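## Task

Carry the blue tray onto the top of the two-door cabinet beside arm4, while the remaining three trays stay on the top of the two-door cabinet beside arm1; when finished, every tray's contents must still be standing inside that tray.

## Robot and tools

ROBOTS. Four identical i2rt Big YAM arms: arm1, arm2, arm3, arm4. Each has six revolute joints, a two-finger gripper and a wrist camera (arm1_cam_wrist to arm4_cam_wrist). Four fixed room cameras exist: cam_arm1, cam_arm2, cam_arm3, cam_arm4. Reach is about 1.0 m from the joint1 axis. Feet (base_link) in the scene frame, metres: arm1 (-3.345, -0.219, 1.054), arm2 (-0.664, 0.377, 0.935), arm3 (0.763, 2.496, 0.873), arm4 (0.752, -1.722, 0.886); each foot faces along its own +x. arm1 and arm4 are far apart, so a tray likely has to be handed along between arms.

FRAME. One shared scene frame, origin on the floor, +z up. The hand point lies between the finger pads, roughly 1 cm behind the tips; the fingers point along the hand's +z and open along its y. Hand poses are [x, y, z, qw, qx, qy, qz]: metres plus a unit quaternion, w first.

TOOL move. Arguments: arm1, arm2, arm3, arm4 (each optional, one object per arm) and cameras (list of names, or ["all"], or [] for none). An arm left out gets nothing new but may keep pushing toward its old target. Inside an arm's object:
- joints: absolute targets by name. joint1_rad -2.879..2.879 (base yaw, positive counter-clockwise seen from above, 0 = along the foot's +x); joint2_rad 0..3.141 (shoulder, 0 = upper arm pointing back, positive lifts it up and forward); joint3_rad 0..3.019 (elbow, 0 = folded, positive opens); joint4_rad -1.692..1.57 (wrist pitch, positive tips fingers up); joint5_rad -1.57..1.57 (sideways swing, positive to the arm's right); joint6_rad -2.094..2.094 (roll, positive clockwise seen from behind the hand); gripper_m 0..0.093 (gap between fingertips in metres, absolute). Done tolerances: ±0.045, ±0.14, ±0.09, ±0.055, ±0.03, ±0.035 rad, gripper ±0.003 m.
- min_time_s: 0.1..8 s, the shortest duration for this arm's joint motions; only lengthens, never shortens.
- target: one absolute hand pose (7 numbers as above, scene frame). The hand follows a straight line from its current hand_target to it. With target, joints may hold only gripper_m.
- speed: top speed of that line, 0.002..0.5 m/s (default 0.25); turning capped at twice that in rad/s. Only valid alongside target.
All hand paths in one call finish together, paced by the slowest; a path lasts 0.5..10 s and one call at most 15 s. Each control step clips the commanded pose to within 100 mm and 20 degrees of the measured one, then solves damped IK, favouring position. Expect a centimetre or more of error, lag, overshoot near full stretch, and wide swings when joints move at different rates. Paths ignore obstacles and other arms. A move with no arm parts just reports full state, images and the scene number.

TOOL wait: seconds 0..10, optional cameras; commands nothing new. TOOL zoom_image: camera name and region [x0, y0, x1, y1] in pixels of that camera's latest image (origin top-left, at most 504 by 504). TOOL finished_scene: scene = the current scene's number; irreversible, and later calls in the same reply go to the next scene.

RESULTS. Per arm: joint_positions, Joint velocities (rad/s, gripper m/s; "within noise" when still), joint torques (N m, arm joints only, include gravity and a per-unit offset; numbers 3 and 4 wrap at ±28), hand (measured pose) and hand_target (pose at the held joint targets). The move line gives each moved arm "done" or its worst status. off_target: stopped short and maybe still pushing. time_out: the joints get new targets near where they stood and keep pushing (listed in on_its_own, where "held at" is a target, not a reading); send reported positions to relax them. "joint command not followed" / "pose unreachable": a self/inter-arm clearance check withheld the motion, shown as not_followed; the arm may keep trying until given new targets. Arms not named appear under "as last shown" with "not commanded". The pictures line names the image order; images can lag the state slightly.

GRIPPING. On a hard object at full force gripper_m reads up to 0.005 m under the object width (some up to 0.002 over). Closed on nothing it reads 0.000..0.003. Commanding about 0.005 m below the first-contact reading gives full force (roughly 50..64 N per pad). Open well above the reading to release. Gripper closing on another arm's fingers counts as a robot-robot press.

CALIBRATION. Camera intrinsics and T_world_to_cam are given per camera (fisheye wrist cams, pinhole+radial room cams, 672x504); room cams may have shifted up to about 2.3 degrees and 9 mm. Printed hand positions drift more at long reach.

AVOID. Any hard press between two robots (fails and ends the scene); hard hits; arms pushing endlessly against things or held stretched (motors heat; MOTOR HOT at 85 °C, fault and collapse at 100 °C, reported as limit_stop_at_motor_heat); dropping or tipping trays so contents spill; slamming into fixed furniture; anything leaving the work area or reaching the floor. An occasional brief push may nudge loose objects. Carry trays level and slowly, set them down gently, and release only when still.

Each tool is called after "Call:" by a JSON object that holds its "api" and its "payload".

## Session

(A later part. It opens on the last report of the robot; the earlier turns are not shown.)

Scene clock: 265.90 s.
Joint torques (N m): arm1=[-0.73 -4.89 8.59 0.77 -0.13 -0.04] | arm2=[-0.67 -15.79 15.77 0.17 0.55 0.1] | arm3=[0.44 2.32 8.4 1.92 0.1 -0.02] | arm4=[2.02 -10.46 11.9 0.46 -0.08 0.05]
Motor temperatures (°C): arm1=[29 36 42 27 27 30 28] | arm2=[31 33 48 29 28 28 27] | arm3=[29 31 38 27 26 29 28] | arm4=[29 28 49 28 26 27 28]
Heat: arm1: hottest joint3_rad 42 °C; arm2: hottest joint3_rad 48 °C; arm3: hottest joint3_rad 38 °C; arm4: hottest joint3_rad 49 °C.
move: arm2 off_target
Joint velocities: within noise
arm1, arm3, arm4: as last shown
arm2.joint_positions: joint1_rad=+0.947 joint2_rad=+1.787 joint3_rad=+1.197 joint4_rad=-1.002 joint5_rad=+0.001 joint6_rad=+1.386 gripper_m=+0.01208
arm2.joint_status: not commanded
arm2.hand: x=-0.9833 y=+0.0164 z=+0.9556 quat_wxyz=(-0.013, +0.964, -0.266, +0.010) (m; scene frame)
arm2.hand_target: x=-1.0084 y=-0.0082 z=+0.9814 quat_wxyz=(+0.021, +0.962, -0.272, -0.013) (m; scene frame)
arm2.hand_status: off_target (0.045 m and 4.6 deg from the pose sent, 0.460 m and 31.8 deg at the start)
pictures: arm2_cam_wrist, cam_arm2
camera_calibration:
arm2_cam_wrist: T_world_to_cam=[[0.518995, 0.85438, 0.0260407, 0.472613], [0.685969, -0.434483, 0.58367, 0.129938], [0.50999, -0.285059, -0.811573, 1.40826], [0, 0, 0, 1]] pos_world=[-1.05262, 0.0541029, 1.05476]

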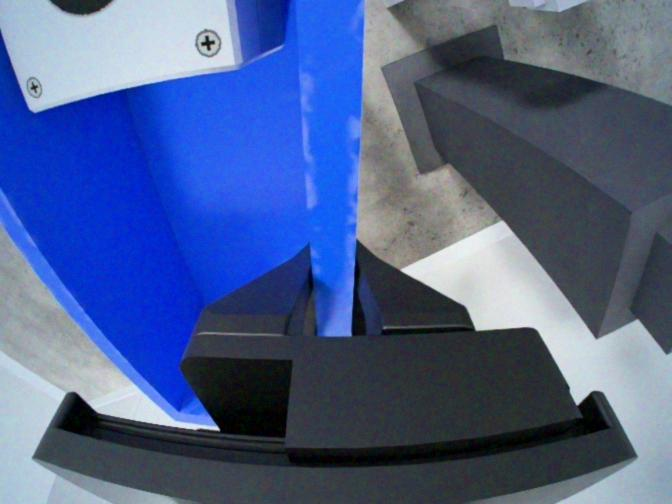

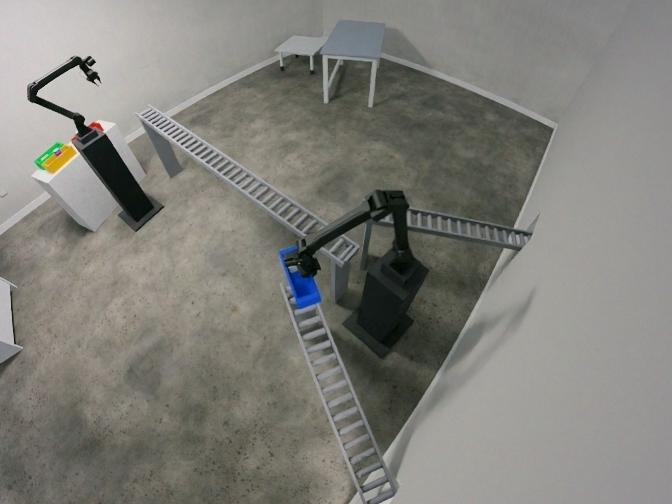

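Call:
{"api": "move", "payload": {"arm2": {"target":[-0.973,-0.014,0.83,0.008,0.9655,-0.260,-0.004],"speed":0.15}}}

Call:
{"api": "move", "payload": {"arm2": {"target":[-0.967,-0.008,0.778,0.004,0.9655,-0.258,0],"speed":0.12}, "cameras": ["arm2_cam_wrist","cam_arm2"]}}

Call:
{"api": "zoom_image", "payload": {"camera": "cam_arm2", "region": [250, 240, 370, 360]}}

Scene clock: 276.20 s.
Joint torques (N m): arm1=[-0.73 -4.84 8.58 0.79 -0.13 -0.04] | arm2=[0.26 -17.73 7.27 0.98 0.36 0.09] | arm3=[0.5 2.26 8.38 1.96 0.1 -0.01] | arm4=[2.26 -10.81 11.7 0.53 0.01 0.06]
Motor temperatures (°C): arm1=[29 35 42 27 27 30 28] | arm2=[31 33 52 29 28 28 28] | arm3=[29 31 38 27 26 29 28] | arm4=[29 28 49 28 26 27 28]
Heat: arm1: hottest joint3_rad 42 °C; arm2: hottest joint3_rad 52 °C; arm3: hottest joint3_rad 38 °C; arm4: hottest joint3_rad 49 °C.
move: arm2 off_target
Joint velocities: within noise
arm1.joint_positions: joint1_rad=-1.610 joint2_rad=+1.004 joint3_rad=+1.103 joint4_rad=-1.396 joint5_rad=-0.001 joint6_rad=+1.611 gripper_m=+0.02995
arm1.joint_status: not commanded
arm1.hand: x=-3.3556 y=+0.1054 z=+1.3381 quat_wxyz=(-0.006, +0.003, +0.991, +0.133) (m; scene frame)
arm1.hand_target: x=-3.3545 y=+0.1033 z=+1.3379 quat_wxyz=(-0.007, +0.005, +0.991, +0.132) (m; scene frame)
arm1.hand_status: not commanded
arm2.joint_positions: joint1_rad=+0.992 joint2_rad=+2.031 joint3_rad=+1.138 joint4_rad=-0.683 joint5_rad=+0.001 joint6_rad=+1.418 gripper_m=+0.01208
arm2.joint_status: not commanded
arm2.hand: x=-0.9701 y=-0.0034 z=+0.8247 quat_wxyz=(-0.005, +0.966, -0.260, +0.006) (m; scene frame)
arm2.hand_target: x=-0.9730 y=-0.0139 z=+0.8302 quat_wxyz=(+0.008, +0.966, -0.260, -0.004) (m; scene frame)
arm2.hand_status: off_target (0.012 m and 1.9 deg from the pose sent, 0.130 m and 3.0 deg at the start)
arm3.joint_positions: joint1_rad=+0.571 joint2_rad=+0.631 joint3_rad=+1.447 joint4_rad=-1.461 joint5_rad=+0.147 joint6_rad=+0.795 gripper_m=+0.09396
arm3.joint_status: not commanded
arm3.hand: x=+0.8909 y=+2.6771 z=+1.4095 quat_wxyz=(-0.314, +0.093, -0.890, -0.316) (m; scene frame)
arm3.hand_target: x=+0.8898 y=+2.6751 z=+1.4178 quat_wxyz=(-0.319, +0.092, -0.886, -0.324) (m; scene frame)
arm3.hand_status: not commanded
arm4.joint_positions: joint1_rad=+1.201 joint2_rad=+1.581 joint3_rad=+1.421 joint4_rad=-1.458 joint5_rad=+0.003 joint6_rad=+1.225 gripper_m=+0.09396
arm4.joint_status: not commanded
arm4.hand: x=+1.1108 y=-1.4362 z=+1.0854 quat_wxyz=(+0.013, -0.271, -0.962, +0.020) (m; scene frame)
arm4.hand_target: x=+1.1192 y=-1.4206 z=+1.1002 quat_wxyz=(+0.000, -0.272, -0.962, +0.000) (m; scene frame)
arm4.hand_status: not commanded
pictures: none

Scene clock: 277.43 s.
Joint torques (N m): arm1=[-0.67 -4.78 8.59 0.77 -0.13 -0.04] | arm2=[0.26 -18.02 6.31 0.9 0.31 0.04] | arm3=[0.32 1.96 8.4 1.95 0.1 -0.02] | arm4=[2.67 -10.81 11.78 0.62 -0.07 0.01]
Motor temperatures (°C): arm1=[29 35 41 27 27 30 28] | arm2=[31 33 52 29 28 28 28] | arm3=[29 31 38 27 26 29 28] | arm4=[29 28 50 28 26 27 28]
Heat: arm1: hottest joint3_rad 41 °C; arm2: hottest joint3_rad 52 °C; arm3: hottest joint3_rad 38 °C; arm4: hottest joint3_rad 50 °C.
move: arm2 off_target
Joint velocities: within noise
arm1, arm3, arm4: as last shown
arm2.joint_positions: joint1_rad=+0.992 joint2_rad=+2.137 joint3_rad=+1.124 joint4_rad=-0.574 joint5_rad=-0.002 joint6_rad=+1.419 gripper_m=+0.01208
arm2.joint_status: not commanded
arm2.hand: x=-0.9633 y=+0.0036 z=+0.7721 quat_wxyz=(-0.010, +0.965, -0.260, +0.010) (m; scene frame)
arm2.hand_target: x=-0.9670 y=-0.0079 z=+0.7782 quat_wxyz=(+0.004, +0.966, -0.258, +0.000) (m; scene frame)
arm2.hand_status: off_target (0.014 m and 2.0 deg from the pose sent, 0.047 m and 1.3 deg at the start)
pictures: arm2_cam_wrist, cam_arm2
camera_calibration:
arm2_cam_wrist: T_world_to_cam=[[0.508655, 0.860712, 0.0210837, 0.471756], [0.691787, -0.423158, 0.585122, 0.222227], [0.512544, -0.28304, -0.810671, 1.24716], [0, 0, 0, 1]] pos_world=[-1.03292, 0.0409883, 0.871062]

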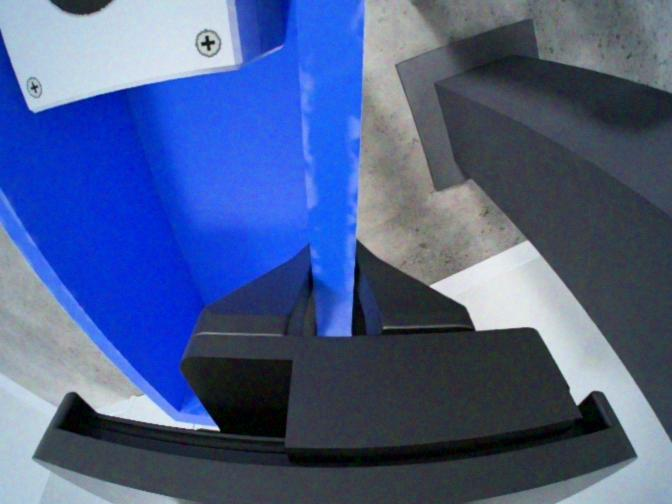

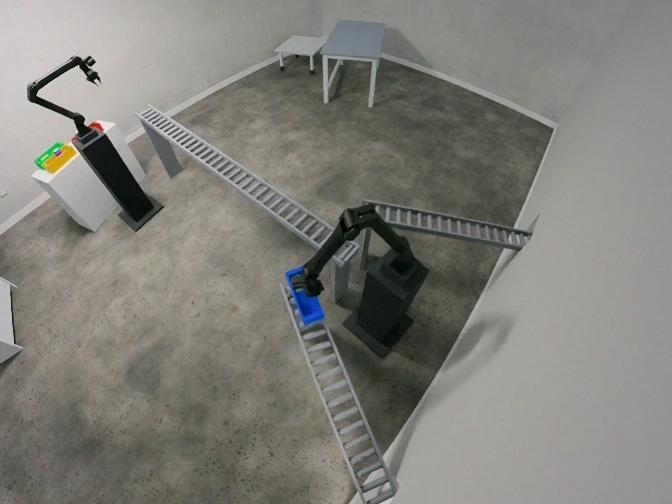

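Scaled by 4.200 from the camera's 672x504 image, which has a finer 960x720 frame.

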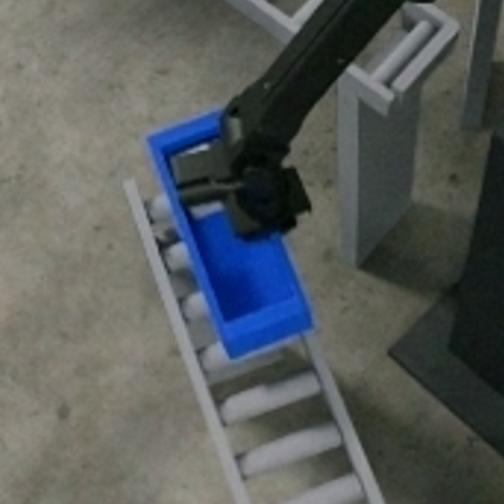

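Call:
{"api": "move", "payload": {"arm2": {"target":[-0.979,-0.024,0.825,0.004,0.9655,-0.258,0],"speed":0.12}}}

Call:
{"api": "move", "payload": {"arm2": {"target":[-0.979,-0.024,0.778,0.004,0.9655,-0.258,0],"speed":0.12}, "cameras": ["cam_arm2"]}}

Call:
{"api": "zoom_image", "payload": {"camera": "cam_arm2", "region": [250, 240, 370, 360]}}

Scene clock: 300.43 s.
Joint torques (N m): arm1=[-0.73 -4.84 8.59 0.77 -0.13 -0.04] | arm2=[0.38 -20.84 10.54 -0.12 0.3 0.07] | arm3=[0.5 2.14 8.39 1.94 0.1 -0.02] | arm4=[2.49 -10.58 11.89 0.46 -0.05 0.04]
Motor temperatures (°C): arm1=[29 34 41 27 27 30 28] | arm2=[31 34 46 29 28 28 28] | arm3=[29 31 38 27 26 29 28] | arm4=[29 29 50 28 26 27 28]
Heat: arm1: hottest joint3_rad 41 °C; arm2: hottest joint3_rad 46 °C; arm3: hottest joint3_rad 38 °C; arm4: hottest joint3_rad 50 °C.
move: arm2 off_target
Joint velocities: within noise
arm1, arm3, arm4: as last shown
arm2.joint_positions: joint1_rad=+0.993 joint2_rad=+2.096 joint3_rad=+1.137 joint4_rad=-0.684 joint5_rad=-0.003 joint6_rad=+1.419 gripper_m=+0.01208
arm2.joint_status: not commanded
arm2.hand: x=-0.9582 y=+0.0097 z=+0.7948 quat_wxyz=(-0.036, +0.965, -0.260, +0.021) (m; scene frame)
arm2.hand_target: x=-0.9777 y=-0.0228 z=+0.8260 quat_wxyz=(+0.004, +0.966, -0.258, +0.000) (m; scene frame)
arm2.hand_status: off_target (0.050 m and 5.1 deg from the pose sent, 0.062 m and 2.0 deg at the start)
pictures: none

Scene clock: 301.67 s.
Joint torques (N m): arm1=[-0.73 -4.89 8.58 0.77 -0.13 -0.04] | arm2=[0.32 -18.02 10.06 0.73 0.32 0.06] | arm3=[0.5 2.02 8.42 1.92 0.11 -0.01] | arm4=[2.02 -10.4 11.97 0.36 -0.05 0.04]
Motor temperatures (°C): arm1=[29 33 41 27 27 30 28] | arm2=[31 34 46 29 28 28 29] | arm3=[29 31 38 27 26 29 28] | arm4=[29 29 50 28 26 27 28]
Heat: arm1: hottest joint3_rad 41 °C; arm2: hottest joint3_rad 46 °C; arm3: hottest joint3_rad 38 °C; arm4: hottest joint3_rad 50 °C.
move: arm2 off_target
Joint velocities: within noise
arm1, arm3, arm4: as last shown
arm2.joint_positions: joint1_rad=+0.993 joint2_rad=+2.160 joint3_rad=+1.144 joint4_rad=-0.610 joint5_rad=-0.003 joint6_rad=+1.419 gripper_m=+0.01208
arm2.joint_status: not commanded
arm2.hand: x=-0.9607 y=+0.0062 z=+0.7661 quat_wxyz=(-0.027, +0.965, -0.260, +0.018) (m; scene frame)
arm2.hand_target: x=-0.9780 y=-0.0233 z=+0.7796 quat_wxyz=(+0.004, +0.966, -0.258, +0.000) (m; scene frame)
arm2.hand_status: off_target (0.037 m and 4.1 deg from the pose sent, 0.043 m and 5.1 deg at the start)
pictures: cam_arm2

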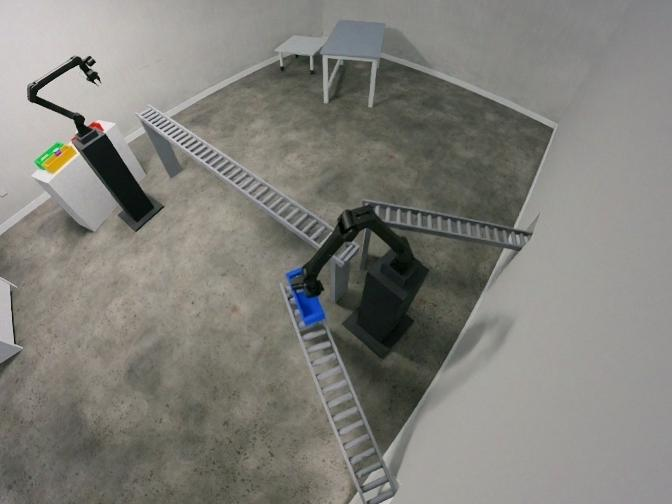

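Scaled by 4.200 from the camera's 672x504 image, which has a finer 960x720 frame.

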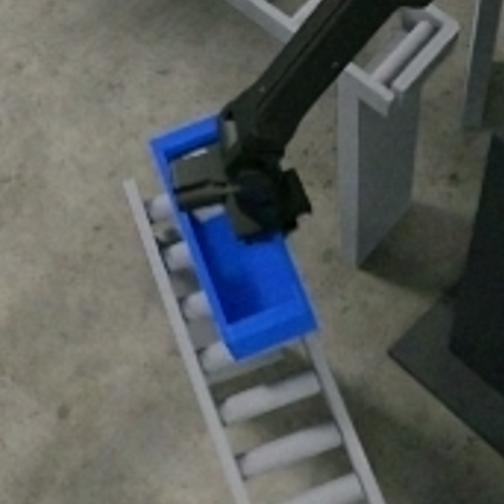

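Call:
{"api": "move", "payload": {"arm2": {"target":[-0.993,-0.048,0.85,0.03,0.9655,-0.258,-0.012],"speed":0.12}}}

Call:
{"api": "move", "payload": {"arm2": {"target":[-0.993,-0.048,0.785,0.03,0.9655,-0.258,-0.012],"speed":0.12}, "cameras": ["cam_arm2"]}}

Call:
{"api": "zoom_image", "payload": {"camera": "cam_arm2", "region": [250, 240, 370, 360]}}

Scene clock: 313.40 s.
Joint torques (N m): arm1=[-0.73 -4.84 8.59 0.79 -0.13 -0.04] | arm2=[0.26 -20.78 11.49 0.08 0.4 0.09] | arm3=[0.5 2.08 8.36 1.94 0.09 -0.02] | arm4=[1.14 -9.93 11.79 0.21 -0.03 0.04]
Motor temperatures (°C): arm1=[29 33 41 27 27 30 28] | arm2=[31 35 44 29 28 28 29] | arm3=[29 31 39 27 26 29 28] | arm4=[29 29 51 28 26 27 28]
Heat: arm1: hottest joint3_rad 41 °C; arm2: hottest joint3_rad 44 °C; arm3: hottest joint3_rad 39 °C; arm4: hottest joint3_rad 51 °C.
move: arm2 off_target
Joint velocities: within noise
arm1, arm3, arm4: as last shown
arm2.joint_positions: joint1_rad=+1.001 joint2_rad=+2.065 joint3_rad=+1.183 joint4_rad=-0.702 joint5_rad=-0.003 joint6_rad=+1.424 gripper_m=+0.01208
arm2.joint_status: not commanded
arm2.hand: x=-0.9733 y=-0.0152 z=+0.8191 quat_wxyz=(-0.009, +0.966, -0.258, +0.009) (m; scene frame)
arm2.hand_target: x=-0.9916 y=-0.0466 z=+0.8510 quat_wxyz=(+0.030, +0.966, -0.258, -0.011) (m; scene frame)
arm2.hand_status: off_target (0.049 m and 5.1 deg from the pose sent, 0.105 m and 7.4 deg at the start)
pictures: none

Scene clock: 314.73 s.
Joint torques (N m): arm1=[-0.73 -4.84 8.59 0.77 -0.13 -0.04] | arm2=[0.32 -19.08 10.65 0.92 0.4 0.07] | arm3=[0.67 2.14 8.39 1.96 0.09 0] | arm4=[2.49 -10.58 11.97 0.46 -0.08 0.03]
Motor temperatures (°C): arm1=[29 33 41 27 27 30 28] | arm2=[31 36 44 29 28 28 29] | arm3=[29 31 39 27 26 29 28] | arm4=[29 29 51 28 26 27 28]
Heat: arm1: hottest joint3_rad 41 °C; arm2: hottest joint3_rad 44 °C; arm3: hottest joint3_rad 39 °C; arm4: hottest joint3_rad 51 °C.
move: arm2 off_target
Joint velocities: within noise
arm1, arm3, arm4: as last shown
arm2.joint_positions: joint1_rad=+1.001 joint2_rad=+2.171 joint3_rad=+1.184 joint4_rad=-0.591 joint5_rad=-0.003 joint6_rad=+1.425 gripper_m=+0.01208
arm2.joint_status: not commanded
arm2.hand: x=-0.9726 y=-0.0149 z=+0.7683 quat_wxyz=(-0.006, +0.966, -0.259, +0.008) (m; scene frame)
arm2.hand_target: x=-0.9919 y=-0.0470 z=+0.7869 quat_wxyz=(+0.030, +0.966, -0.258, -0.012) (m; scene frame)
arm2.hand_status: off_target (0.042 m and 4.7 deg from the pose sent, 0.051 m and 5.0 deg at the start)
pictures: cam_arm2

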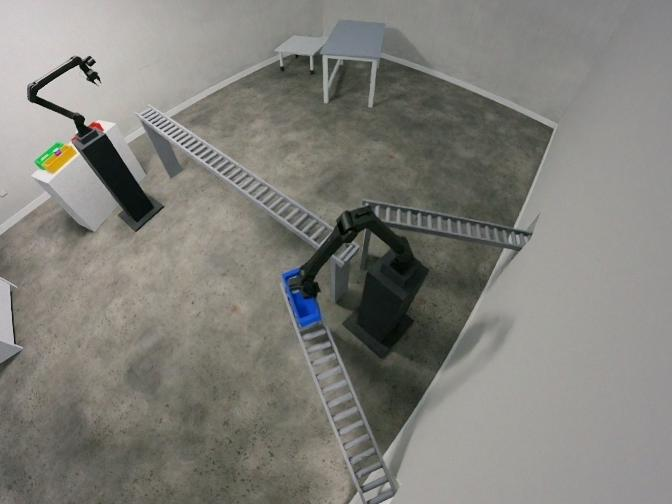

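Scaled by 4.200 from the camera's 672x504 image, which has a finer 960x720 frame.

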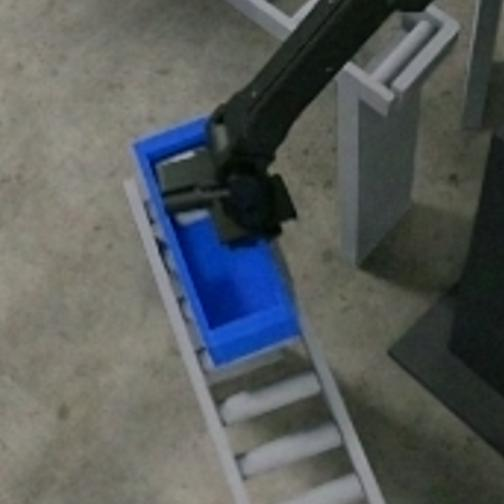

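Call:
{"api": "move", "payload": {"arm2": {"target":[-0.992,-0.046,0.750,0.03,0.9655,-0.258,-0.012],"speed":0.08}}}

Call:
{"api": "move", "payload": {"arm2": {"target":[-0.991,-0.045,0.717,0.03,0.9655,-0.258,-0.012],"speed":0.07}, "cameras": ["cam_arm2"]}}

Call:
{"api": "zoom_image", "payload": {"camera": "cam_arm2", "region": [250, 240, 370, 360]}}

Scene clock: 319.70 s.
Joint torques (N m): arm1=[-0.73 -4.84 8.59 0.77 -0.13 -0.04] | arm2=[0.21 -18.55 9.87 0.94 0.35 0.04] | arm3=[0.62 2.14 8.39 1.92 0.09 -0.02] | arm4=[2.49 -10.46 11.84 0.49 -0.08 0.08]
Motor temperatures (°C): arm1=[29 33 41 27 27 30 27] | arm2=[31 35 44 29 28 28 29] | arm3=[29 31 39 27 26 29 28] | arm4=[29 29 51 28 26 27 28]
Heat: arm1: hottest joint3_rad 41 °C; arm2: hottest joint3_rad 44 °C; arm3: hottest joint3_rad 39 °C; arm4: hottest joint3_rad 51 °C.
move: arm2 off_target
Joint velocities: within noise
arm1, arm3, arm4: as last shown
arm2.joint_positions: joint1_rad=+1.001 joint2_rad=+2.236 joint3_rad=+1.192 joint4_rad=-0.524 joint5_rad=-0.002 joint6_rad=+1.426 gripper_m=+0.01208
arm2.joint_status: not commanded
arm2.hand: x=-0.9734 y=-0.0159 z=+0.7388 quat_wxyz=(-0.001, +0.966, -0.260, +0.005) (m; scene frame)
arm2.hand_target: x=-0.9910 y=-0.0450 z=+0.7515 quat_wxyz=(+0.030, +0.966, -0.258, -0.012) (m; scene frame)
arm2.hand_status: off_target (0.037 m and 4.1 deg from the pose sent, 0.041 m and 4.7 deg at the start)
pictures: none

Scene clock: 320.70 s.
Joint torques (N m): arm1=[-0.67 -4.84 8.59 0.77 -0.13 -0.04] | arm2=[0.09 -14.27 9.7 1.81 0.31 0.01] | arm3=[0.38 2.14 8.36 1.92 0.11 -0.02] | arm4=[1.38 -11.05 11.97 0.57 -0.02 0.06]
Motor temperatures (°C): arm1=[29 33 41 27 27 30 27] | arm2=[31 35 44 29 28 28 29] | arm3=[29 31 39 27 26 29 28] | arm4=[29 29 51 28 26 27 28]
Heat: arm1: hottest joint3_rad 41 °C; arm2: hottest joint3_rad 44 °C; arm3: hottest joint3_rad 39 °C; arm4: hottest joint3_rad 51 °C.
move: arm2 off_target
Joint velocities: within noise
arm1, arm3, arm4: as last shown
arm2.joint_positions: joint1_rad=+1.001 joint2_rad=+2.255 joint3_rad=+1.209 joint4_rad=-0.482 joint5_rad=-0.001 joint6_rad=+1.428 gripper_m=+0.01208
arm2.joint_status: not commanded
arm2.hand: x=-0.9819 y=-0.0267 z=+0.7328 quat_wxyz=(+0.017, +0.965, -0.260, -0.003) (m; scene frame)
arm2.hand_target: x=-0.9901 y=-0.0440 z=+0.7183 quat_wxyz=(+0.030, +0.966, -0.258, -0.012) (m; scene frame)
arm2.hand_status: off_target (0.026 m and 1.9 deg from the pose sent, 0.040 m and 4.1 deg at the start)
pictures: cam_arm2

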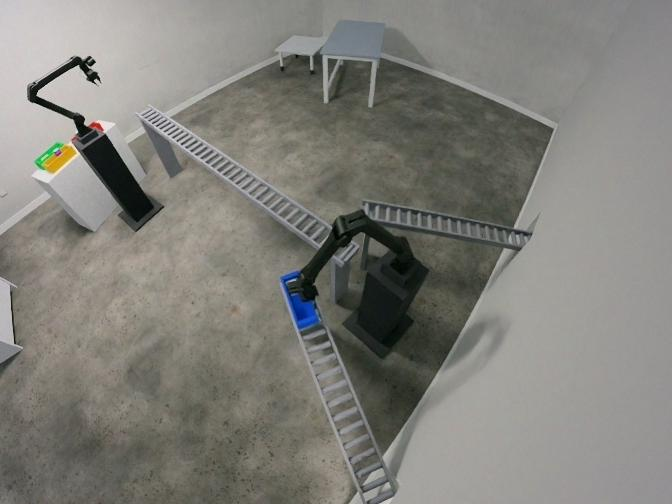

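Scaled by 4.200 from the camera's 672x504 image, which has a finer 960x720 frame.

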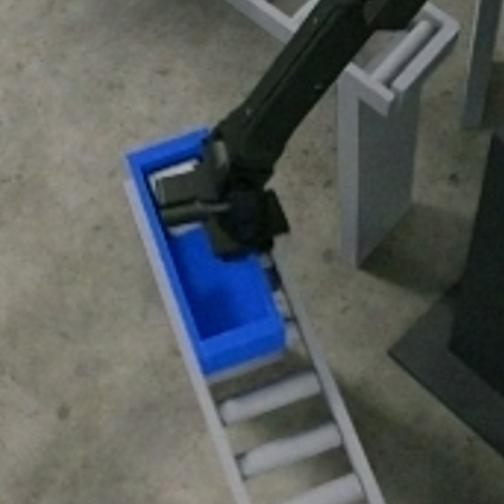

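Call:
{"api": "move", "payload": {"arm2": {"target":[-0.985,-0.033,0.762,0.03,0.9655,-0.258,-0.012],"speed":0.1}}}

Call:
{"api": "move", "payload": {"arm2": {"target":[-0.978,-0.022,0.712,0.03,0.9655,-0.258,-0.012],"speed":0.08}, "cameras": ["cam_arm2"]}}

Call:
{"api": "zoom_image", "payload": {"camera": "cam_arm2", "region": [250, 240, 370, 360]}}

Scene clock: 328.77 s.
Joint torques (N m): arm1=[-0.73 -4.89 8.59 0.77 -0.13 -0.04] | arm2=[-0.21 -22.77 5.34 0.18 0.3 -0.03] | arm3=[0.56 2.2 8.39 1.94 0.1 -0.01] | arm4=[2.26 -10.87 11.93 0.4 -0.08 0.05]
Motor temperatures (°C): arm1=[29 33 41 27 27 30 27] | arm2=[31 35 44 29 28 28 29] | arm3=[29 31 39 27 26 29 28] | arm4=[29 29 51 28 26 27 28]
Heat: arm1: hottest joint3_rad 41 °C; arm2: hottest joint3_rad 44 °C; arm3: hottest joint3_rad 39 °C; arm4: hottest joint3_rad 51 °C.
move: arm2 off_target
Joint velocities: within noise
arm1.joint_positions: joint1_rad=-1.610 joint2_rad=+1.004 joint3_rad=+1.103 joint4_rad=-1.396 joint5_rad=-0.001 joint6_rad=+1.611 gripper_m=+0.02995
arm1.joint_status: not commanded
arm1.hand: x=-3.3556 y=+0.1054 z=+1.3381 quat_wxyz=(-0.006, +0.003, +0.991, +0.133) (m; scene frame)
arm1.hand_target: x=-3.3545 y=+0.1033 z=+1.3379 quat_wxyz=(-0.007, +0.005, +0.991, +0.132) (m; scene frame)
arm1.hand_status: not commanded
arm2.joint_positions: joint1_rad=+1.001 joint2_rad=+2.242 joint3_rad=+1.191 joint4_rad=-0.497 joint5_rad=-0.001 joint6_rad=+1.428 gripper_m=+0.01208
arm2.joint_status: not commanded
arm2.hand: x=-0.9759 y=-0.0191 z=+0.7359 quat_wxyz=(+0.008, +0.965, -0.260, +0.001) (m; scene frame)
arm2.hand_target: x=-0.9847 y=-0.0327 z=+0.7613 quat_wxyz=(+0.030, +0.966, -0.258, -0.012) (m; scene frame)
arm2.hand_status: off_target (0.031 m and 3.0 deg from the pose sent, 0.030 m and 1.9 deg at the start)
arm3.joint_positions: joint1_rad=+0.571 joint2_rad=+0.631 joint3_rad=+1.447 joint4_rad=-1.461 joint5_rad=+0.147 joint6_rad=+0.795 gripper_m=+0.09396
arm3.joint_status: not commanded
arm3.hand: x=+0.8909 y=+2.6771 z=+1.4095 quat_wxyz=(-0.314, +0.093, -0.890, -0.316) (m; scene frame)
arm3.hand_target: x=+0.8898 y=+2.6751 z=+1.4178 quat_wxyz=(-0.319, +0.092, -0.886, -0.324) (m; scene frame)
arm3.hand_status: not commanded
arm4.joint_positions: joint1_rad=+1.201 joint2_rad=+1.581 joint3_rad=+1.421 joint4_rad=-1.458 joint5_rad=+0.003 joint6_rad=+1.225 gripper_m=+0.09396
arm4.joint_status: not commanded
arm4.hand: x=+1.1108 y=-1.4362 z=+1.0854 quat_wxyz=(+0.013, -0.271, -0.962, +0.020) (m; scene frame)
arm4.hand_target: x=+1.1192 y=-1.4206 z=+1.1002 quat_wxyz=(+0.000, -0.272, -0.962, +0.000) (m; scene frame)
arm4.hand_status: not commanded
pictures: none

Scene clock: 329.93 s.
Joint torques (N m): arm1=[-0.73 -4.84 8.58 0.77 -0.13 -0.04] | arm2=[-0.44 -14.62 5.08 2.3 0.42 -0.07] | arm3=[0.5 2.2 8.46 1.95 0.1 -0.02] | arm4=[2.32 -10.81 11.82 0.51 -0.03 0.03]
Motor temperatures (°C): arm1=[29 32 41 27 27 30 27] | arm2=[31 35 44 29 28 28 29] | arm3=[29 31 39 27 26 29 28] | arm4=[29 29 51 28 26 27 28]
Heat: arm1: hottest joint3_rad 41 °C; arm2: hottest joint3_rad 44 °C; arm3: hottest joint3_rad 39 °C; arm4: hottest joint3_rad 51 °C.
move: arm2 off_target
Joint velocities: within noise
arm1, arm3, arm4: as last shown
arm2.joint_positions: joint1_rad=+1.001 joint2_rad=+2.244 joint3_rad=+1.177 joint4_rad=-0.429 joint5_rad=-0.003 joint6_rad=+1.428 gripper_m=+0.01208
arm2.joint_status: not commanded
arm2.hand: x=-0.9805 y=-0.0257 z=+0.7326 quat_wxyz=(+0.032, +0.965, -0.260, -0.008) (m; scene frame)
arm2.hand_target: x=-0.9776 y=-0.0215 z=+0.7130 quat_wxyz=(+0.030, +0.966, -0.258, -0.012) (m; scene frame)
arm2.hand_status: off_target (0.021 m and 0.6 deg from the pose sent, 0.024 m and 2.9 deg at the start)
pictures: cam_arm2

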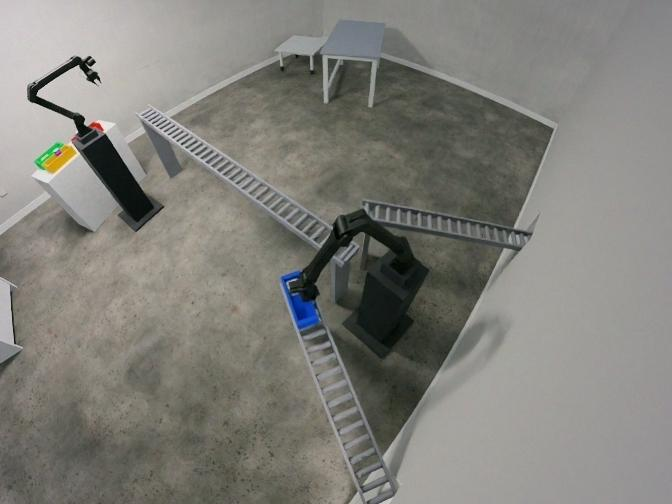

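Scaled by 4.200 from the camera's 672x504 image, which has a finer 960x720 frame.

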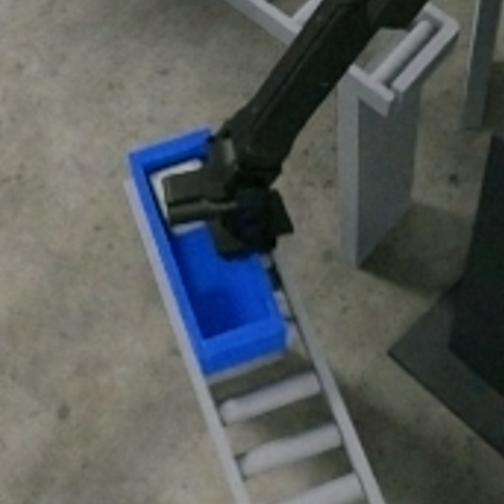

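Call:
{"api": "move", "payload": {"arm2": {"target":[-0.979,-0.024,0.727,0.03,0.9655,-0.258,-0.012],"speed":0.1,"joints":{"gripper_m":0.028}}}}

Call:
{"api": "move", "payload": {"arm2": {"target":[-0.979,-0.020,0.92,0.03,0.9655,-0.258,-0.012],"speed":0.3}, "arm4": {"target":[1.060,-1.283,0.83,0,0.272,0.962,0]}, "cameras": ["cam_arm2"]}}

Call:
{"api": "wait", "payload": {"seconds": 4, "cameras": ["cam_arm2","cam_arm4","arm4_cam_wrist"]}}

Scene clock: 337.87 s.
Joint torques (N m): arm1=[-0.73 -4.84 8.59 0.77 -0.13 -0.04] | arm2=[-0.56 -17.38 5.07 0.17 0.22 -0.07] | arm3=[0.38 2.02 8.36 1.95 0.11 -0.01] | arm4=[2.02 -10.7 11.97 0.49 -0.02 0.06]
Motor temperatures (°C): arm1=[29 32 41 27 27 30 27] | arm2=[31 35 43 29 28 28 29] | arm3=[29 31 39 27 26 29 28] | arm4=[29 29 51 28 26 27 28]
Heat: arm1: hottest joint3_rad 41 °C; arm2: hottest joint3_rad 43 °C; arm3: hottest joint3_rad 39 °C; arm4: hottest joint3_rad 51 °C.
move: arm2 done
Joint velocities: within noise
arm1, arm3, arm4: as last shown
arm2.joint_positions: joint1_rad=+1.003 joint2_rad=+2.246 joint3_rad=+1.177 joint4_rad=-0.411 joint5_rad=+0.001 joint6_rad=+1.428 gripper_m=+0.02791
arm2.joint_status: all done
arm2.hand: x=-0.9827 y=-0.0288 z=+0.7321 quat_wxyz=(+0.039, +0.965, -0.259, -0.013) (m; scene frame)
arm2.hand_target: x=-0.9791 y=-0.0239 z=+0.7271 quat_wxyz=(+0.030, +0.966, -0.258, -0.012) (m; scene frame)
arm2.hand_status: done (0.008 m and 1.0 deg from the pose sent, 0.006 m and 0.6 deg at the start)
pictures: none

Scene clock: 339.97 s.
Joint torques (N m): arm1=[-0.73 -4.84 8.58 0.77 -0.13 -0.04] | arm2=[-0.73 -16.5 9.65 -0.06 0.16 -0.08] | arm3=[0.56 2.14 8.39 1.94 0.1 -0.01] | arm4=[1.9 -14.21 8.85 0.5 0.03 0.06]
Motor temperatures (°C): arm1=[29 32 41 27 27 30 27] | arm2=[31 35 43 29 28 28 29] | arm3=[29 31 39 27 26 29 28] | arm4=[29 29 51 28 26 27 28]
Heat: arm1: hottest joint3_rad 41 °C; arm2: hottest joint3_rad 43 °C; arm3: hottest joint3_rad 39 °C; arm4: hottest joint3_rad 51 °C.
move: arm2 done; arm4 off_target
Joint velocities: within noise
arm1, arm3: as last shown
arm2.joint_positions: joint1_rad=+1.003 joint2_rad=+1.853 joint3_rad=+1.156 joint4_rad=-0.811 joint5_rad=+0.003 joint6_rad=+1.428 gripper_m=+0.02791
arm2.joint_status: not commanded
arm2.hand: x=-0.9745 y=-0.0159 z=+0.9130 quat_wxyz=(+0.025, +0.965, -0.259, -0.008) (m; scene frame)
arm2.hand_target: x=-0.9791 y=-0.0200 z=+0.9202 quat_wxyz=(+0.030, +0.966, -0.258, -0.012) (m; scene frame)
arm2.hand_status: done (0.009 m and 0.7 deg from the pose sent, 0.188 m and 1.0 deg at the start)
arm4.joint_positions: joint1_rad=+1.478 joint2_rad=+2.012 joint3_rad=+1.272 joint4_rad=-0.867 joint5_rad=+0.002 joint6_rad=+1.495 gripper_m=+0.09396
arm4.joint_status: not commanded
arm4.hand: x=+1.0527 y=-1.3010 z=+0.8242 quat_wxyz=(+0.006, -0.269, -0.963, +0.018) (m; scene frame)
arm4.hand_target: x=+1.0595 y=-1.2834 z=+0.8305 quat_wxyz=(+0.000, -0.272, -0.962, +0.000) (m; scene frame)
arm4.hand_status: off_target (0.020 m and 2.2 deg from the pose sent, 0.302 m and 2.8 deg at the start)
pictures: cam_arm2

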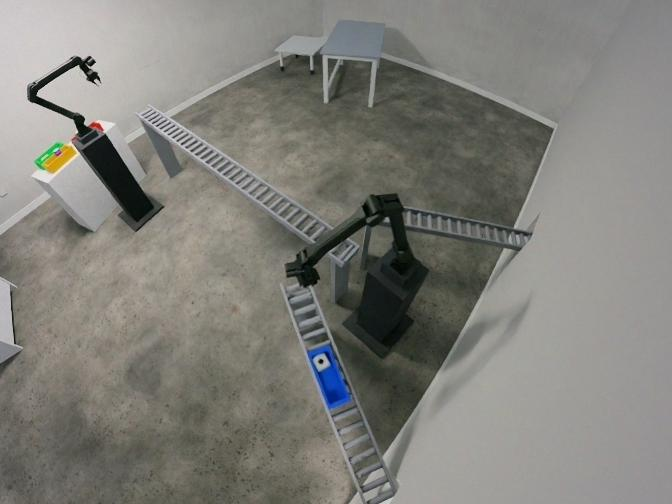

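Scene clock: 343.97 s.
Joint torques (N m): arm1=[-0.73 -4.84 8.59 0.77 -0.13 -0.04] | arm2=[-0.67 -16.56 9.61 -0.06 0.17 -0.08] | arm3=[0.56 2.2 8.36 1.94 0.09 -0.01] | arm4=[1.55 -13.86 8.7 0.55 0.05 0.04]
Motor temperatures (°C): arm1=[29 32 41 27 27 30 27] | arm2=[31 35 43 29 28 28 29] | arm3=[29 31 39 27 26 29 28] | arm4=[29 29 52 28 26 27 28]
Heat: arm1: hottest joint3_rad 41 °C; arm2: hottest joint3_rad 43 °C; arm3: hottest joint3_rad 39 °C; arm4: hottest joint3_rad 52 °C.
Joint velocities: within noise
arm1.joint_positions: joint1_rad=-1.610 joint2_rad=+1.004 joint3_rad=+1.103 joint4_rad=-1.396 joint5_rad=-0.001 joint6_rad=+1.611 gripper_m=+0.02995
arm1.joint_status: not commanded
arm1.hand: x=-3.3556 y=+0.1054 z=+1.3381 quat_wxyz=(-0.006, +0.003, +0.991, +0.133) (m; scene frame)
arm1.hand_target: x=-3.3545 y=+0.1033 z=+1.3379 quat_wxyz=(-0.007, +0.005, +0.991, +0.132) (m; scene frame)
arm1.hand_status: not commanded
arm2.joint_positions: joint1_rad=+1.003 joint2_rad=+1.853 joint3_rad=+1.156 joint4_rad=-0.811 joint5_rad=+0.003 joint6_rad=+1.428 gripper_m=+0.02791
arm2.joint_status: not commanded
arm2.hand: x=-0.9745 y=-0.0159 z=+0.9130 quat_wxyz=(+0.025, +0.965, -0.259, -0.008) (m; scene frame)
arm2.hand_target: x=-0.9791 y=-0.0200 z=+0.9202 quat_wxyz=(+0.030, +0.966, -0.258, -0.012) (m; scene frame)
arm2.hand_status: done (0.009 m and 0.7 deg from the pose sent, 0.188 m and 1.0 deg at the start)
arm3.joint_positions: joint1_rad=+0.571 joint2_rad=+0.631 joint3_rad=+1.447 joint4_rad=-1.461 joint5_rad=+0.147 joint6_rad=+0.795 gripper_m=+0.09396
arm3.joint_status: not commanded
arm3.hand: x=+0.8909 y=+2.6771 z=+1.4095 quat_wxyz=(-0.314, +0.093, -0.890, -0.316) (m; scene frame)
arm3.hand_target: x=+0.8898 y=+2.6751 z=+1.4178 quat_wxyz=(-0.319, +0.092, -0.886, -0.324) (m; scene frame)
arm3.hand_status: not commanded
arm4.joint_positions: joint1_rad=+1.478 joint2_rad=+2.012 joint3_rad=+1.272 joint4_rad=-0.867 joint5_rad=+0.002 joint6_rad=+1.496 gripper_m=+0.09396
arm4.joint_status: not commanded
arm4.hand: x=+1.0527 y=-1.3010 z=+0.8242 quat_wxyz=(+0.006, -0.269, -0.963, +0.018) (m; scene frame)
arm4.hand_target: x=+1.0595 y=-1.2834 z=+0.8305 quat_wxyz=(+0.000, -0.272, -0.962, +0.000) (m; scene frame)
arm4.hand_status: off_target (0.020 m and 2.2 deg from the pose sent, 0.302 m and 2.8 deg at the start)
wait: 4.00 s; at rest by 0.27 s
pictures: arm4_cam_wrist, cam_arm2, cam_arm4
camera_calibration:
arm4_cam_wrist: T_world_to_cam=[[-0.516477, -0.855306, 0.0412542, -0.602452], [-0.660796, 0.428737, 0.616063, 0.744508], [-0.54461, 0.290922, -0.786616, 1.7269], [0, 0, 0, 1]] pos_world=[1.12131, -1.33687, 0.9246]

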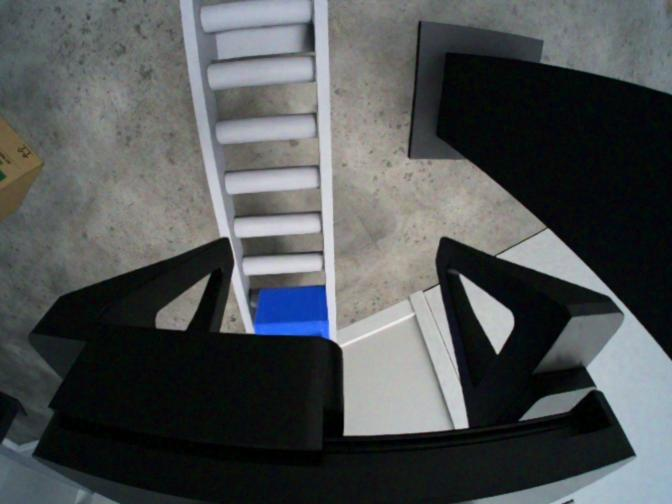

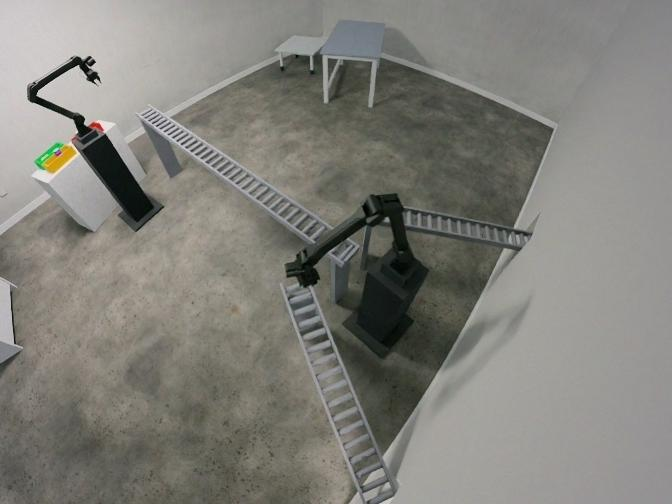

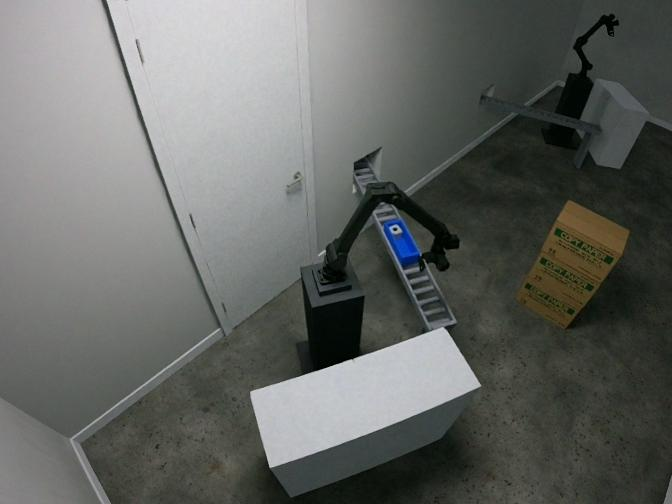

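Call:
{"api": "wait", "payload": {"seconds": 0.1, "cameras": ["cam_arm4","arm4_cam_wrist"]}}

Call:
{"api": "zoom_image", "payload": {"camera": "cam_arm4", "region": [360, 200, 480, 350]}}

Scene clock: 358.70 s.
Joint torques (N m): arm1=[-0.67 -4.84 8.59 0.77 -0.13 -0.04] | arm2=[-0.67 -16.56 9.62 -0.05 0.17 -0.08] | arm3=[0.44 2.14 8.39 1.96 0.1 -0.02] | arm4=[1.9 -13.57 8.58 0.49 0.02 0.03]
Motor temperatures (°C): arm1=[29 32 41 27 27 30 27] | arm2=[31 34 43 29 28 28 28] | arm3=[29 31 39 27 26 29 28] | arm4=[29 29 52 28 26 27 28]
Heat: arm1: hottest joint3_rad 41 °C; arm2: hottest joint3_rad 43 °C; arm3: hottest joint3_rad 39 °C; arm4: hottest joint3_rad 52 °C.
Joint velocities: within noise
arm1.joint_positions: joint1_rad=-1.610 joint2_rad=+1.004 joint3_rad=+1.103 joint4_rad=-1.396 joint5_rad=-0.001 joint6_rad=+1.611 gripper_m=+0.02995
arm1.joint_status: not commanded
arm1.hand: x=-3.3556 y=+0.1054 z=+1.3381 quat_wxyz=(-0.006, +0.003, +0.991, +0.133) (m; scene frame)
arm1.hand_target: x=-3.3545 y=+0.1033 z=+1.3379 quat_wxyz=(-0.007, +0.005, +0.991, +0.132) (m; scene frame)
arm1.hand_status: not commanded
arm2.joint_positions: joint1_rad=+1.003 joint2_rad=+1.853 joint3_rad=+1.156 joint4_rad=-0.811 joint5_rad=+0.003 joint6_rad=+1.428 gripper_m=+0.02791
arm2.joint_status: not commanded
arm2.hand: x=-0.9745 y=-0.0159 z=+0.9130 quat_wxyz=(+0.025, +0.965, -0.259, -0.008) (m; scene frame)
arm2.hand_target: x=-0.9791 y=-0.0200 z=+0.9202 quat_wxyz=(+0.030, +0.966, -0.258, -0.012) (m; scene frame)
arm2.hand_status: done (0.009 m and 0.7 deg from the pose sent, 0.188 m and 1.0 deg at the start)
arm3.joint_positions: joint1_rad=+0.571 joint2_rad=+0.631 joint3_rad=+1.447 joint4_rad=-1.461 joint5_rad=+0.147 joint6_rad=+0.795 gripper_m=+0.09396
arm3.joint_status: not commanded
arm3.hand: x=+0.8909 y=+2.6771 z=+1.4095 quat_wxyz=(-0.314, +0.093, -0.890, -0.316) (m; scene frame)
arm3.hand_target: x=+0.8898 y=+2.6751 z=+1.4178 quat_wxyz=(-0.319, +0.092, -0.886, -0.324) (m; scene frame)
arm3.hand_status: not commanded
arm4.joint_positions: joint1_rad=+1.478 joint2_rad=+2.012 joint3_rad=+1.272 joint4_rad=-0.867 joint5_rad=+0.002 joint6_rad=+1.496 gripper_m=+0.09396
arm4.joint_status: not commanded
arm4.hand: x=+1.0527 y=-1.3010 z=+0.8242 quat_wxyz=(+0.006, -0.269, -0.963, +0.018) (m; scene frame)
arm4.hand_target: x=+1.0595 y=-1.2834 z=+0.8305 quat_wxyz=(+0.000, -0.272, -0.962, +0.000) (m; scene frame)
arm4.hand_status: off_target (0.020 m and 2.2 deg from the pose sent, 0.302 m and 2.8 deg at the start)
wait: 0.10 s; at rest from the start
pictures: arm4_cam_wrist, cam_arm4
camera_calibration:
arm4_cam_wrist: T_world_to_cam=[[-0.516477, -0.855306, 0.0412542, -0.602452], [-0.660796, 0.428737, 0.616063, 0.744508], [-0.54461, 0.290922, -0.786616, 1.7269], [0, 0, 0, 1]] pos_world=[1.12131, -1.33687, 0.9246]

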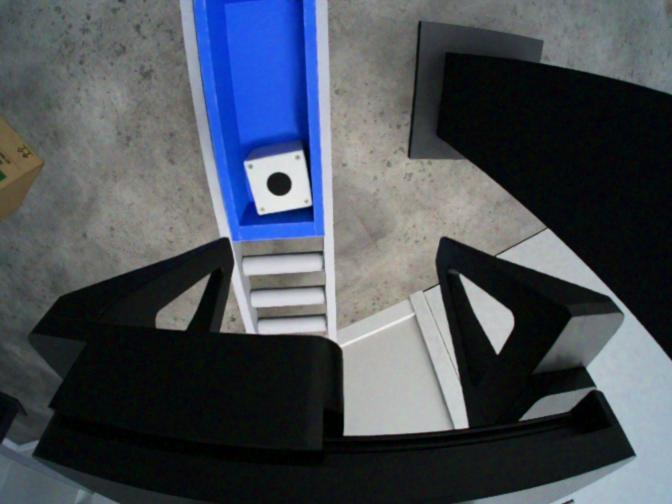

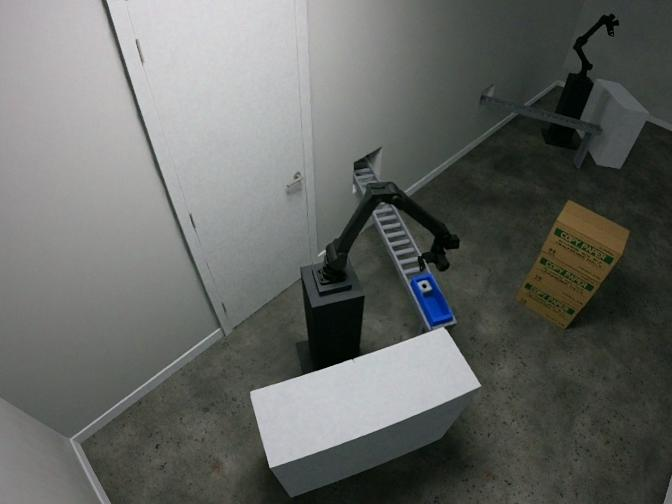

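Scaled by 3.360 from the camera's 672x504 image, which has a finer 960x720 frame.

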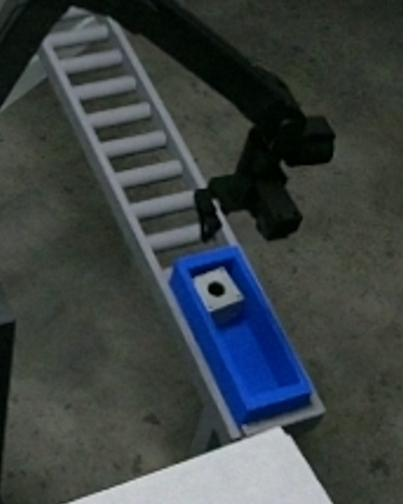

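Call:
{"api": "move", "payload": {"arm4": {"target":[1.049,-1.256,0.70,0,0.272,0.962,0],"joints":{"gripper_m":0.06}}, "cameras": ["arm4_cam_wrist","cam_arm4"]}}

Call:
{"api": "zoom_image", "payload": {"camera": "cam_arm4", "region": [380, 230, 470, 340]}}

Scene clock: 372.33 s.
Joint torques (N m): arm1=[-0.73 -4.84 8.58 0.77 -0.14 -0.05] | arm2=[-0.67 -16.56 9.61 -0.06 0.17 -0.08] | arm3=[0.38 2.14 8.39 1.92 0.1 -0.01] | arm4=[2.08 -14.56 6.79 0.4 0 0.04]
Motor temperatures (°C): arm1=[29 32 41 27 27 30 27] | arm2=[31 34 43 29 28 28 28] | arm3=[29 31 39 27 26 29 28] | arm4=[29 29 52 28 26 27 28]
Heat: arm1: hottest joint3_rad 41 °C; arm2: hottest joint3_rad 43 °C; arm3: hottest joint3_rad 39 °C; arm4: hottest joint3_rad 52 °C.
move: arm4 off_target
Joint velocities: within noise
arm1, arm2, arm3: as last shown
arm4.joint_positions: joint1_rad=+1.519 joint2_rad=+2.287 joint3_rad=+1.340 joint4_rad=-0.650 joint5_rad=+0.002 joint6_rad=+1.540 gripper_m=+0.06007
arm4.joint_status: all done
arm4.hand: x=+1.0465 y=-1.2717 z=+0.6992 quat_wxyz=(+0.004, -0.270, -0.963, +0.013) (m; scene frame)
arm4.hand_target: x=+1.0487 y=-1.2562 z=+0.7004 quat_wxyz=(+0.000, -0.272, -0.962, +0.000) (m; scene frame)
arm4.hand_status: off_target (0.016 m and 1.5 deg from the pose sent, 0.132 m and 2.2 deg at the start)
pictures: arm4_cam_wrist, cam_arm4
camera_calibration:
arm4_cam_wrist: T_world_to_cam=[[-0.519748, -0.853784, 0.0302506, -0.562431], [-0.663836, 0.425897, 0.614763, 0.805315], [-0.537758, 0.29944, -0.788132, 1.6214], [0, 0, 0, 1]] pos_world=[1.1142, -1.30869, 0.799816]

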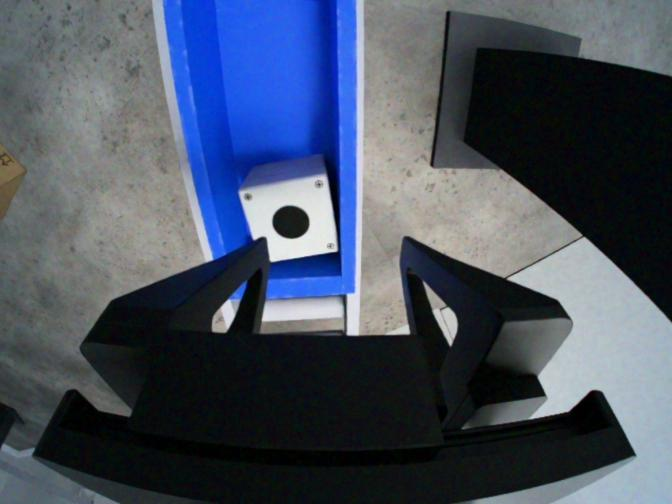

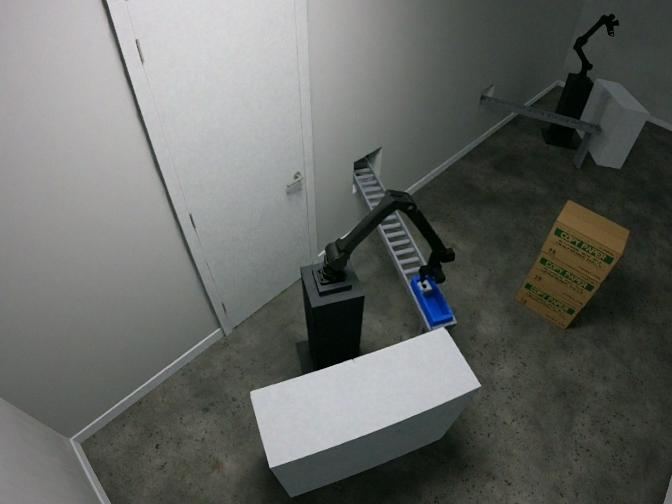

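Scaled by 4.582 from the camera's 672x504 image, which has a finer 960x720 frame.

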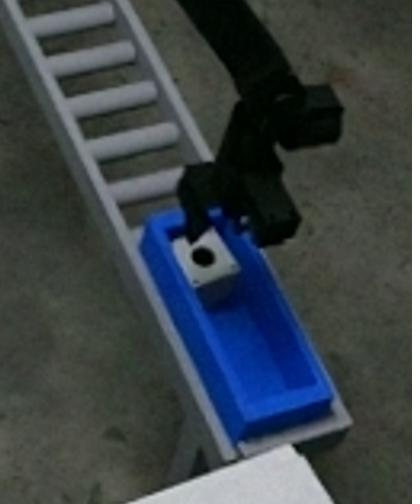

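Call:
{"api": "move", "payload": {"arm4": {"target":[1.081,-1.272,0.66,0,0.272,0.962,0],"speed":0.15}}}

Call:
{"api": "move", "payload": {"arm4": {"target":[1.082,-1.272,0.615,0,0.272,0.962,0],"speed":0.12}, "cameras": ["arm4_cam_wrist","cam_arm4"]}}

Call:
{"api": "zoom_image", "payload": {"camera": "cam_arm4", "region": [380, 230, 470, 340]}}

Scene clock: 385.40 s.
Joint torques (N m): arm1=[-0.67 -4.84 8.59 0.79 -0.13 -0.04] | arm2=[-0.73 -16.62 9.63 -0.08 0.17 -0.08] | arm3=[0.32 2.2 8.38 1.94 0.09 -0.02] | arm4=[0.62 -14.62 6.54 0.47 0.07 -0.32]
Motor temperatures (°C): arm1=[29 31 40 27 27 30 27] | arm2=[31 34 43 29 28 28 27] | arm3=[29 31 39 27 26 29 28] | arm4=[29 30 50 28 26 27 28]
Heat: arm1: hottest joint3_rad 40 °C; arm2: hottest joint3_rad 43 °C; arm3: hottest joint3_rad 39 °C; arm4: hottest joint3_rad 50 °C.
move: arm4 off_target
Joint velocities: within noise
arm1, arm2, arm3: as last shown
arm4.joint_positions: joint1_rad=+1.473 joint2_rad=+2.376 joint3_rad=+1.383 joint4_rad=-0.601 joint5_rad=+0.002 joint6_rad=+1.506 gripper_m=+0.06007
arm4.joint_status: not commanded
arm4.hand: x=+1.0703 y=-1.2808 z=+0.6615 quat_wxyz=(+0.004, -0.276, -0.961, +0.011) (m; scene frame)
arm4.hand_target: x=+1.0807 y=-1.2723 z=+0.6603 quat_wxyz=(+0.000, -0.272, -0.962, +0.000) (m; scene frame)
arm4.hand_status: off_target (0.014 m and 1.5 deg from the pose sent, 0.052 m and 1.5 deg at the start)
pictures: none

Scene clock: 386.70 s.
Joint torques (N m): arm1=[-0.67 -4.84 8.59 0.79 -0.13 -0.04] | arm2=[-0.67 -16.56 9.58 -0.06 0.17 -0.08] | arm3=[0.62 2.14 8.42 1.95 0.1 -0.01] | arm4=[-0.26 -14.97 5.79 0.55 0.04 -0.25]
Motor temperatures (°C): arm1=[29 31 40 27 27 30 27] | arm2=[31 34 43 29 28 28 27] | arm3=[29 31 39 27 26 29 28] | arm4=[29 30 50 28 26 27 28]
Heat: arm1: hottest joint3_rad 40 °C; arm2: hottest joint3_rad 43 °C; arm3: hottest joint3_rad 39 °C; arm4: hottest joint3_rad 50 °C.
move: arm4 off_target
Joint velocities: within noise
arm1, arm2, arm3: as last shown
arm4.joint_positions: joint1_rad=+1.473 joint2_rad=+2.478 joint3_rad=+1.427 joint4_rad=-0.542 joint5_rad=+0.002 joint6_rad=+1.504 gripper_m=+0.06007
arm4.joint_status: not commanded
arm4.hand: x=+1.0713 y=-1.2793 z=+0.6165 quat_wxyz=(+0.003, -0.275, -0.961, +0.011) (m; scene frame)
arm4.hand_target: x=+1.0818 y=-1.2722 z=+0.6152 quat_wxyz=(+0.000, -0.272, -0.962, +0.000) (m; scene frame)
arm4.hand_status: off_target (0.013 m and 1.3 deg from the pose sent, 0.049 m and 1.4 deg at the start)
pictures: arm4_cam_wrist, cam_arm4
camera_calibration:
arm4_cam_wrist: T_world_to_cam=[[-0.527896, -0.848898, 0.0264064, -0.536185], [-0.660645, 0.429971, 0.615364, 0.877322], [-0.533735, 0.307403, -0.787801, 1.57747], [0, 0, 0, 1]] pos_world=[1.1385, -1.31731, 0.71702]

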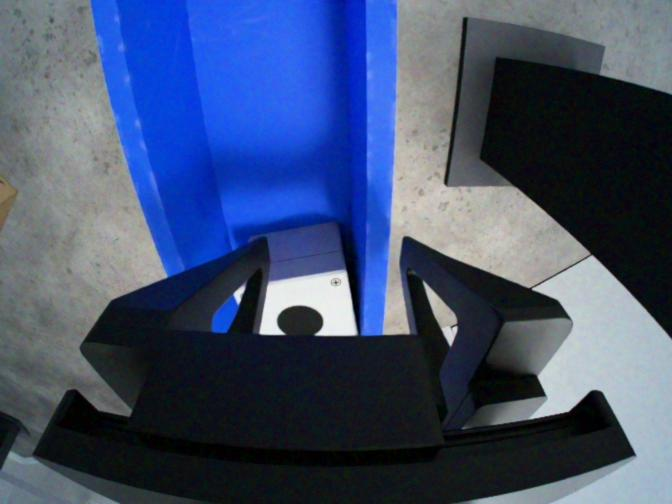

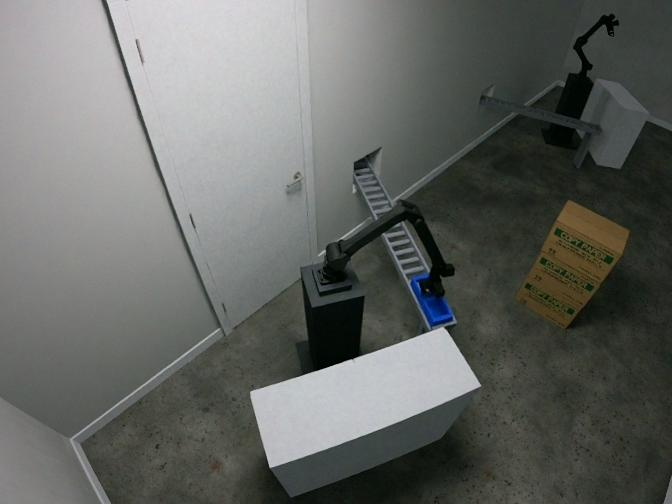

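Scaled by 4.582 from the camera's 672x504 image, which has a finer 960x720 frame.

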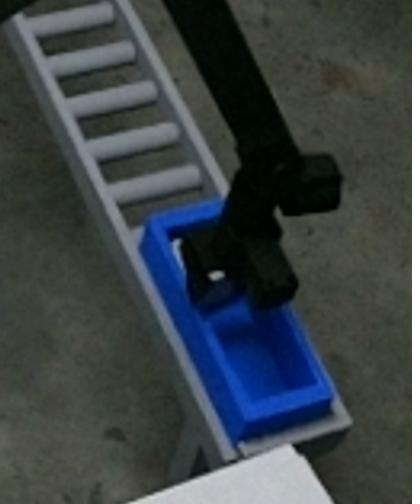

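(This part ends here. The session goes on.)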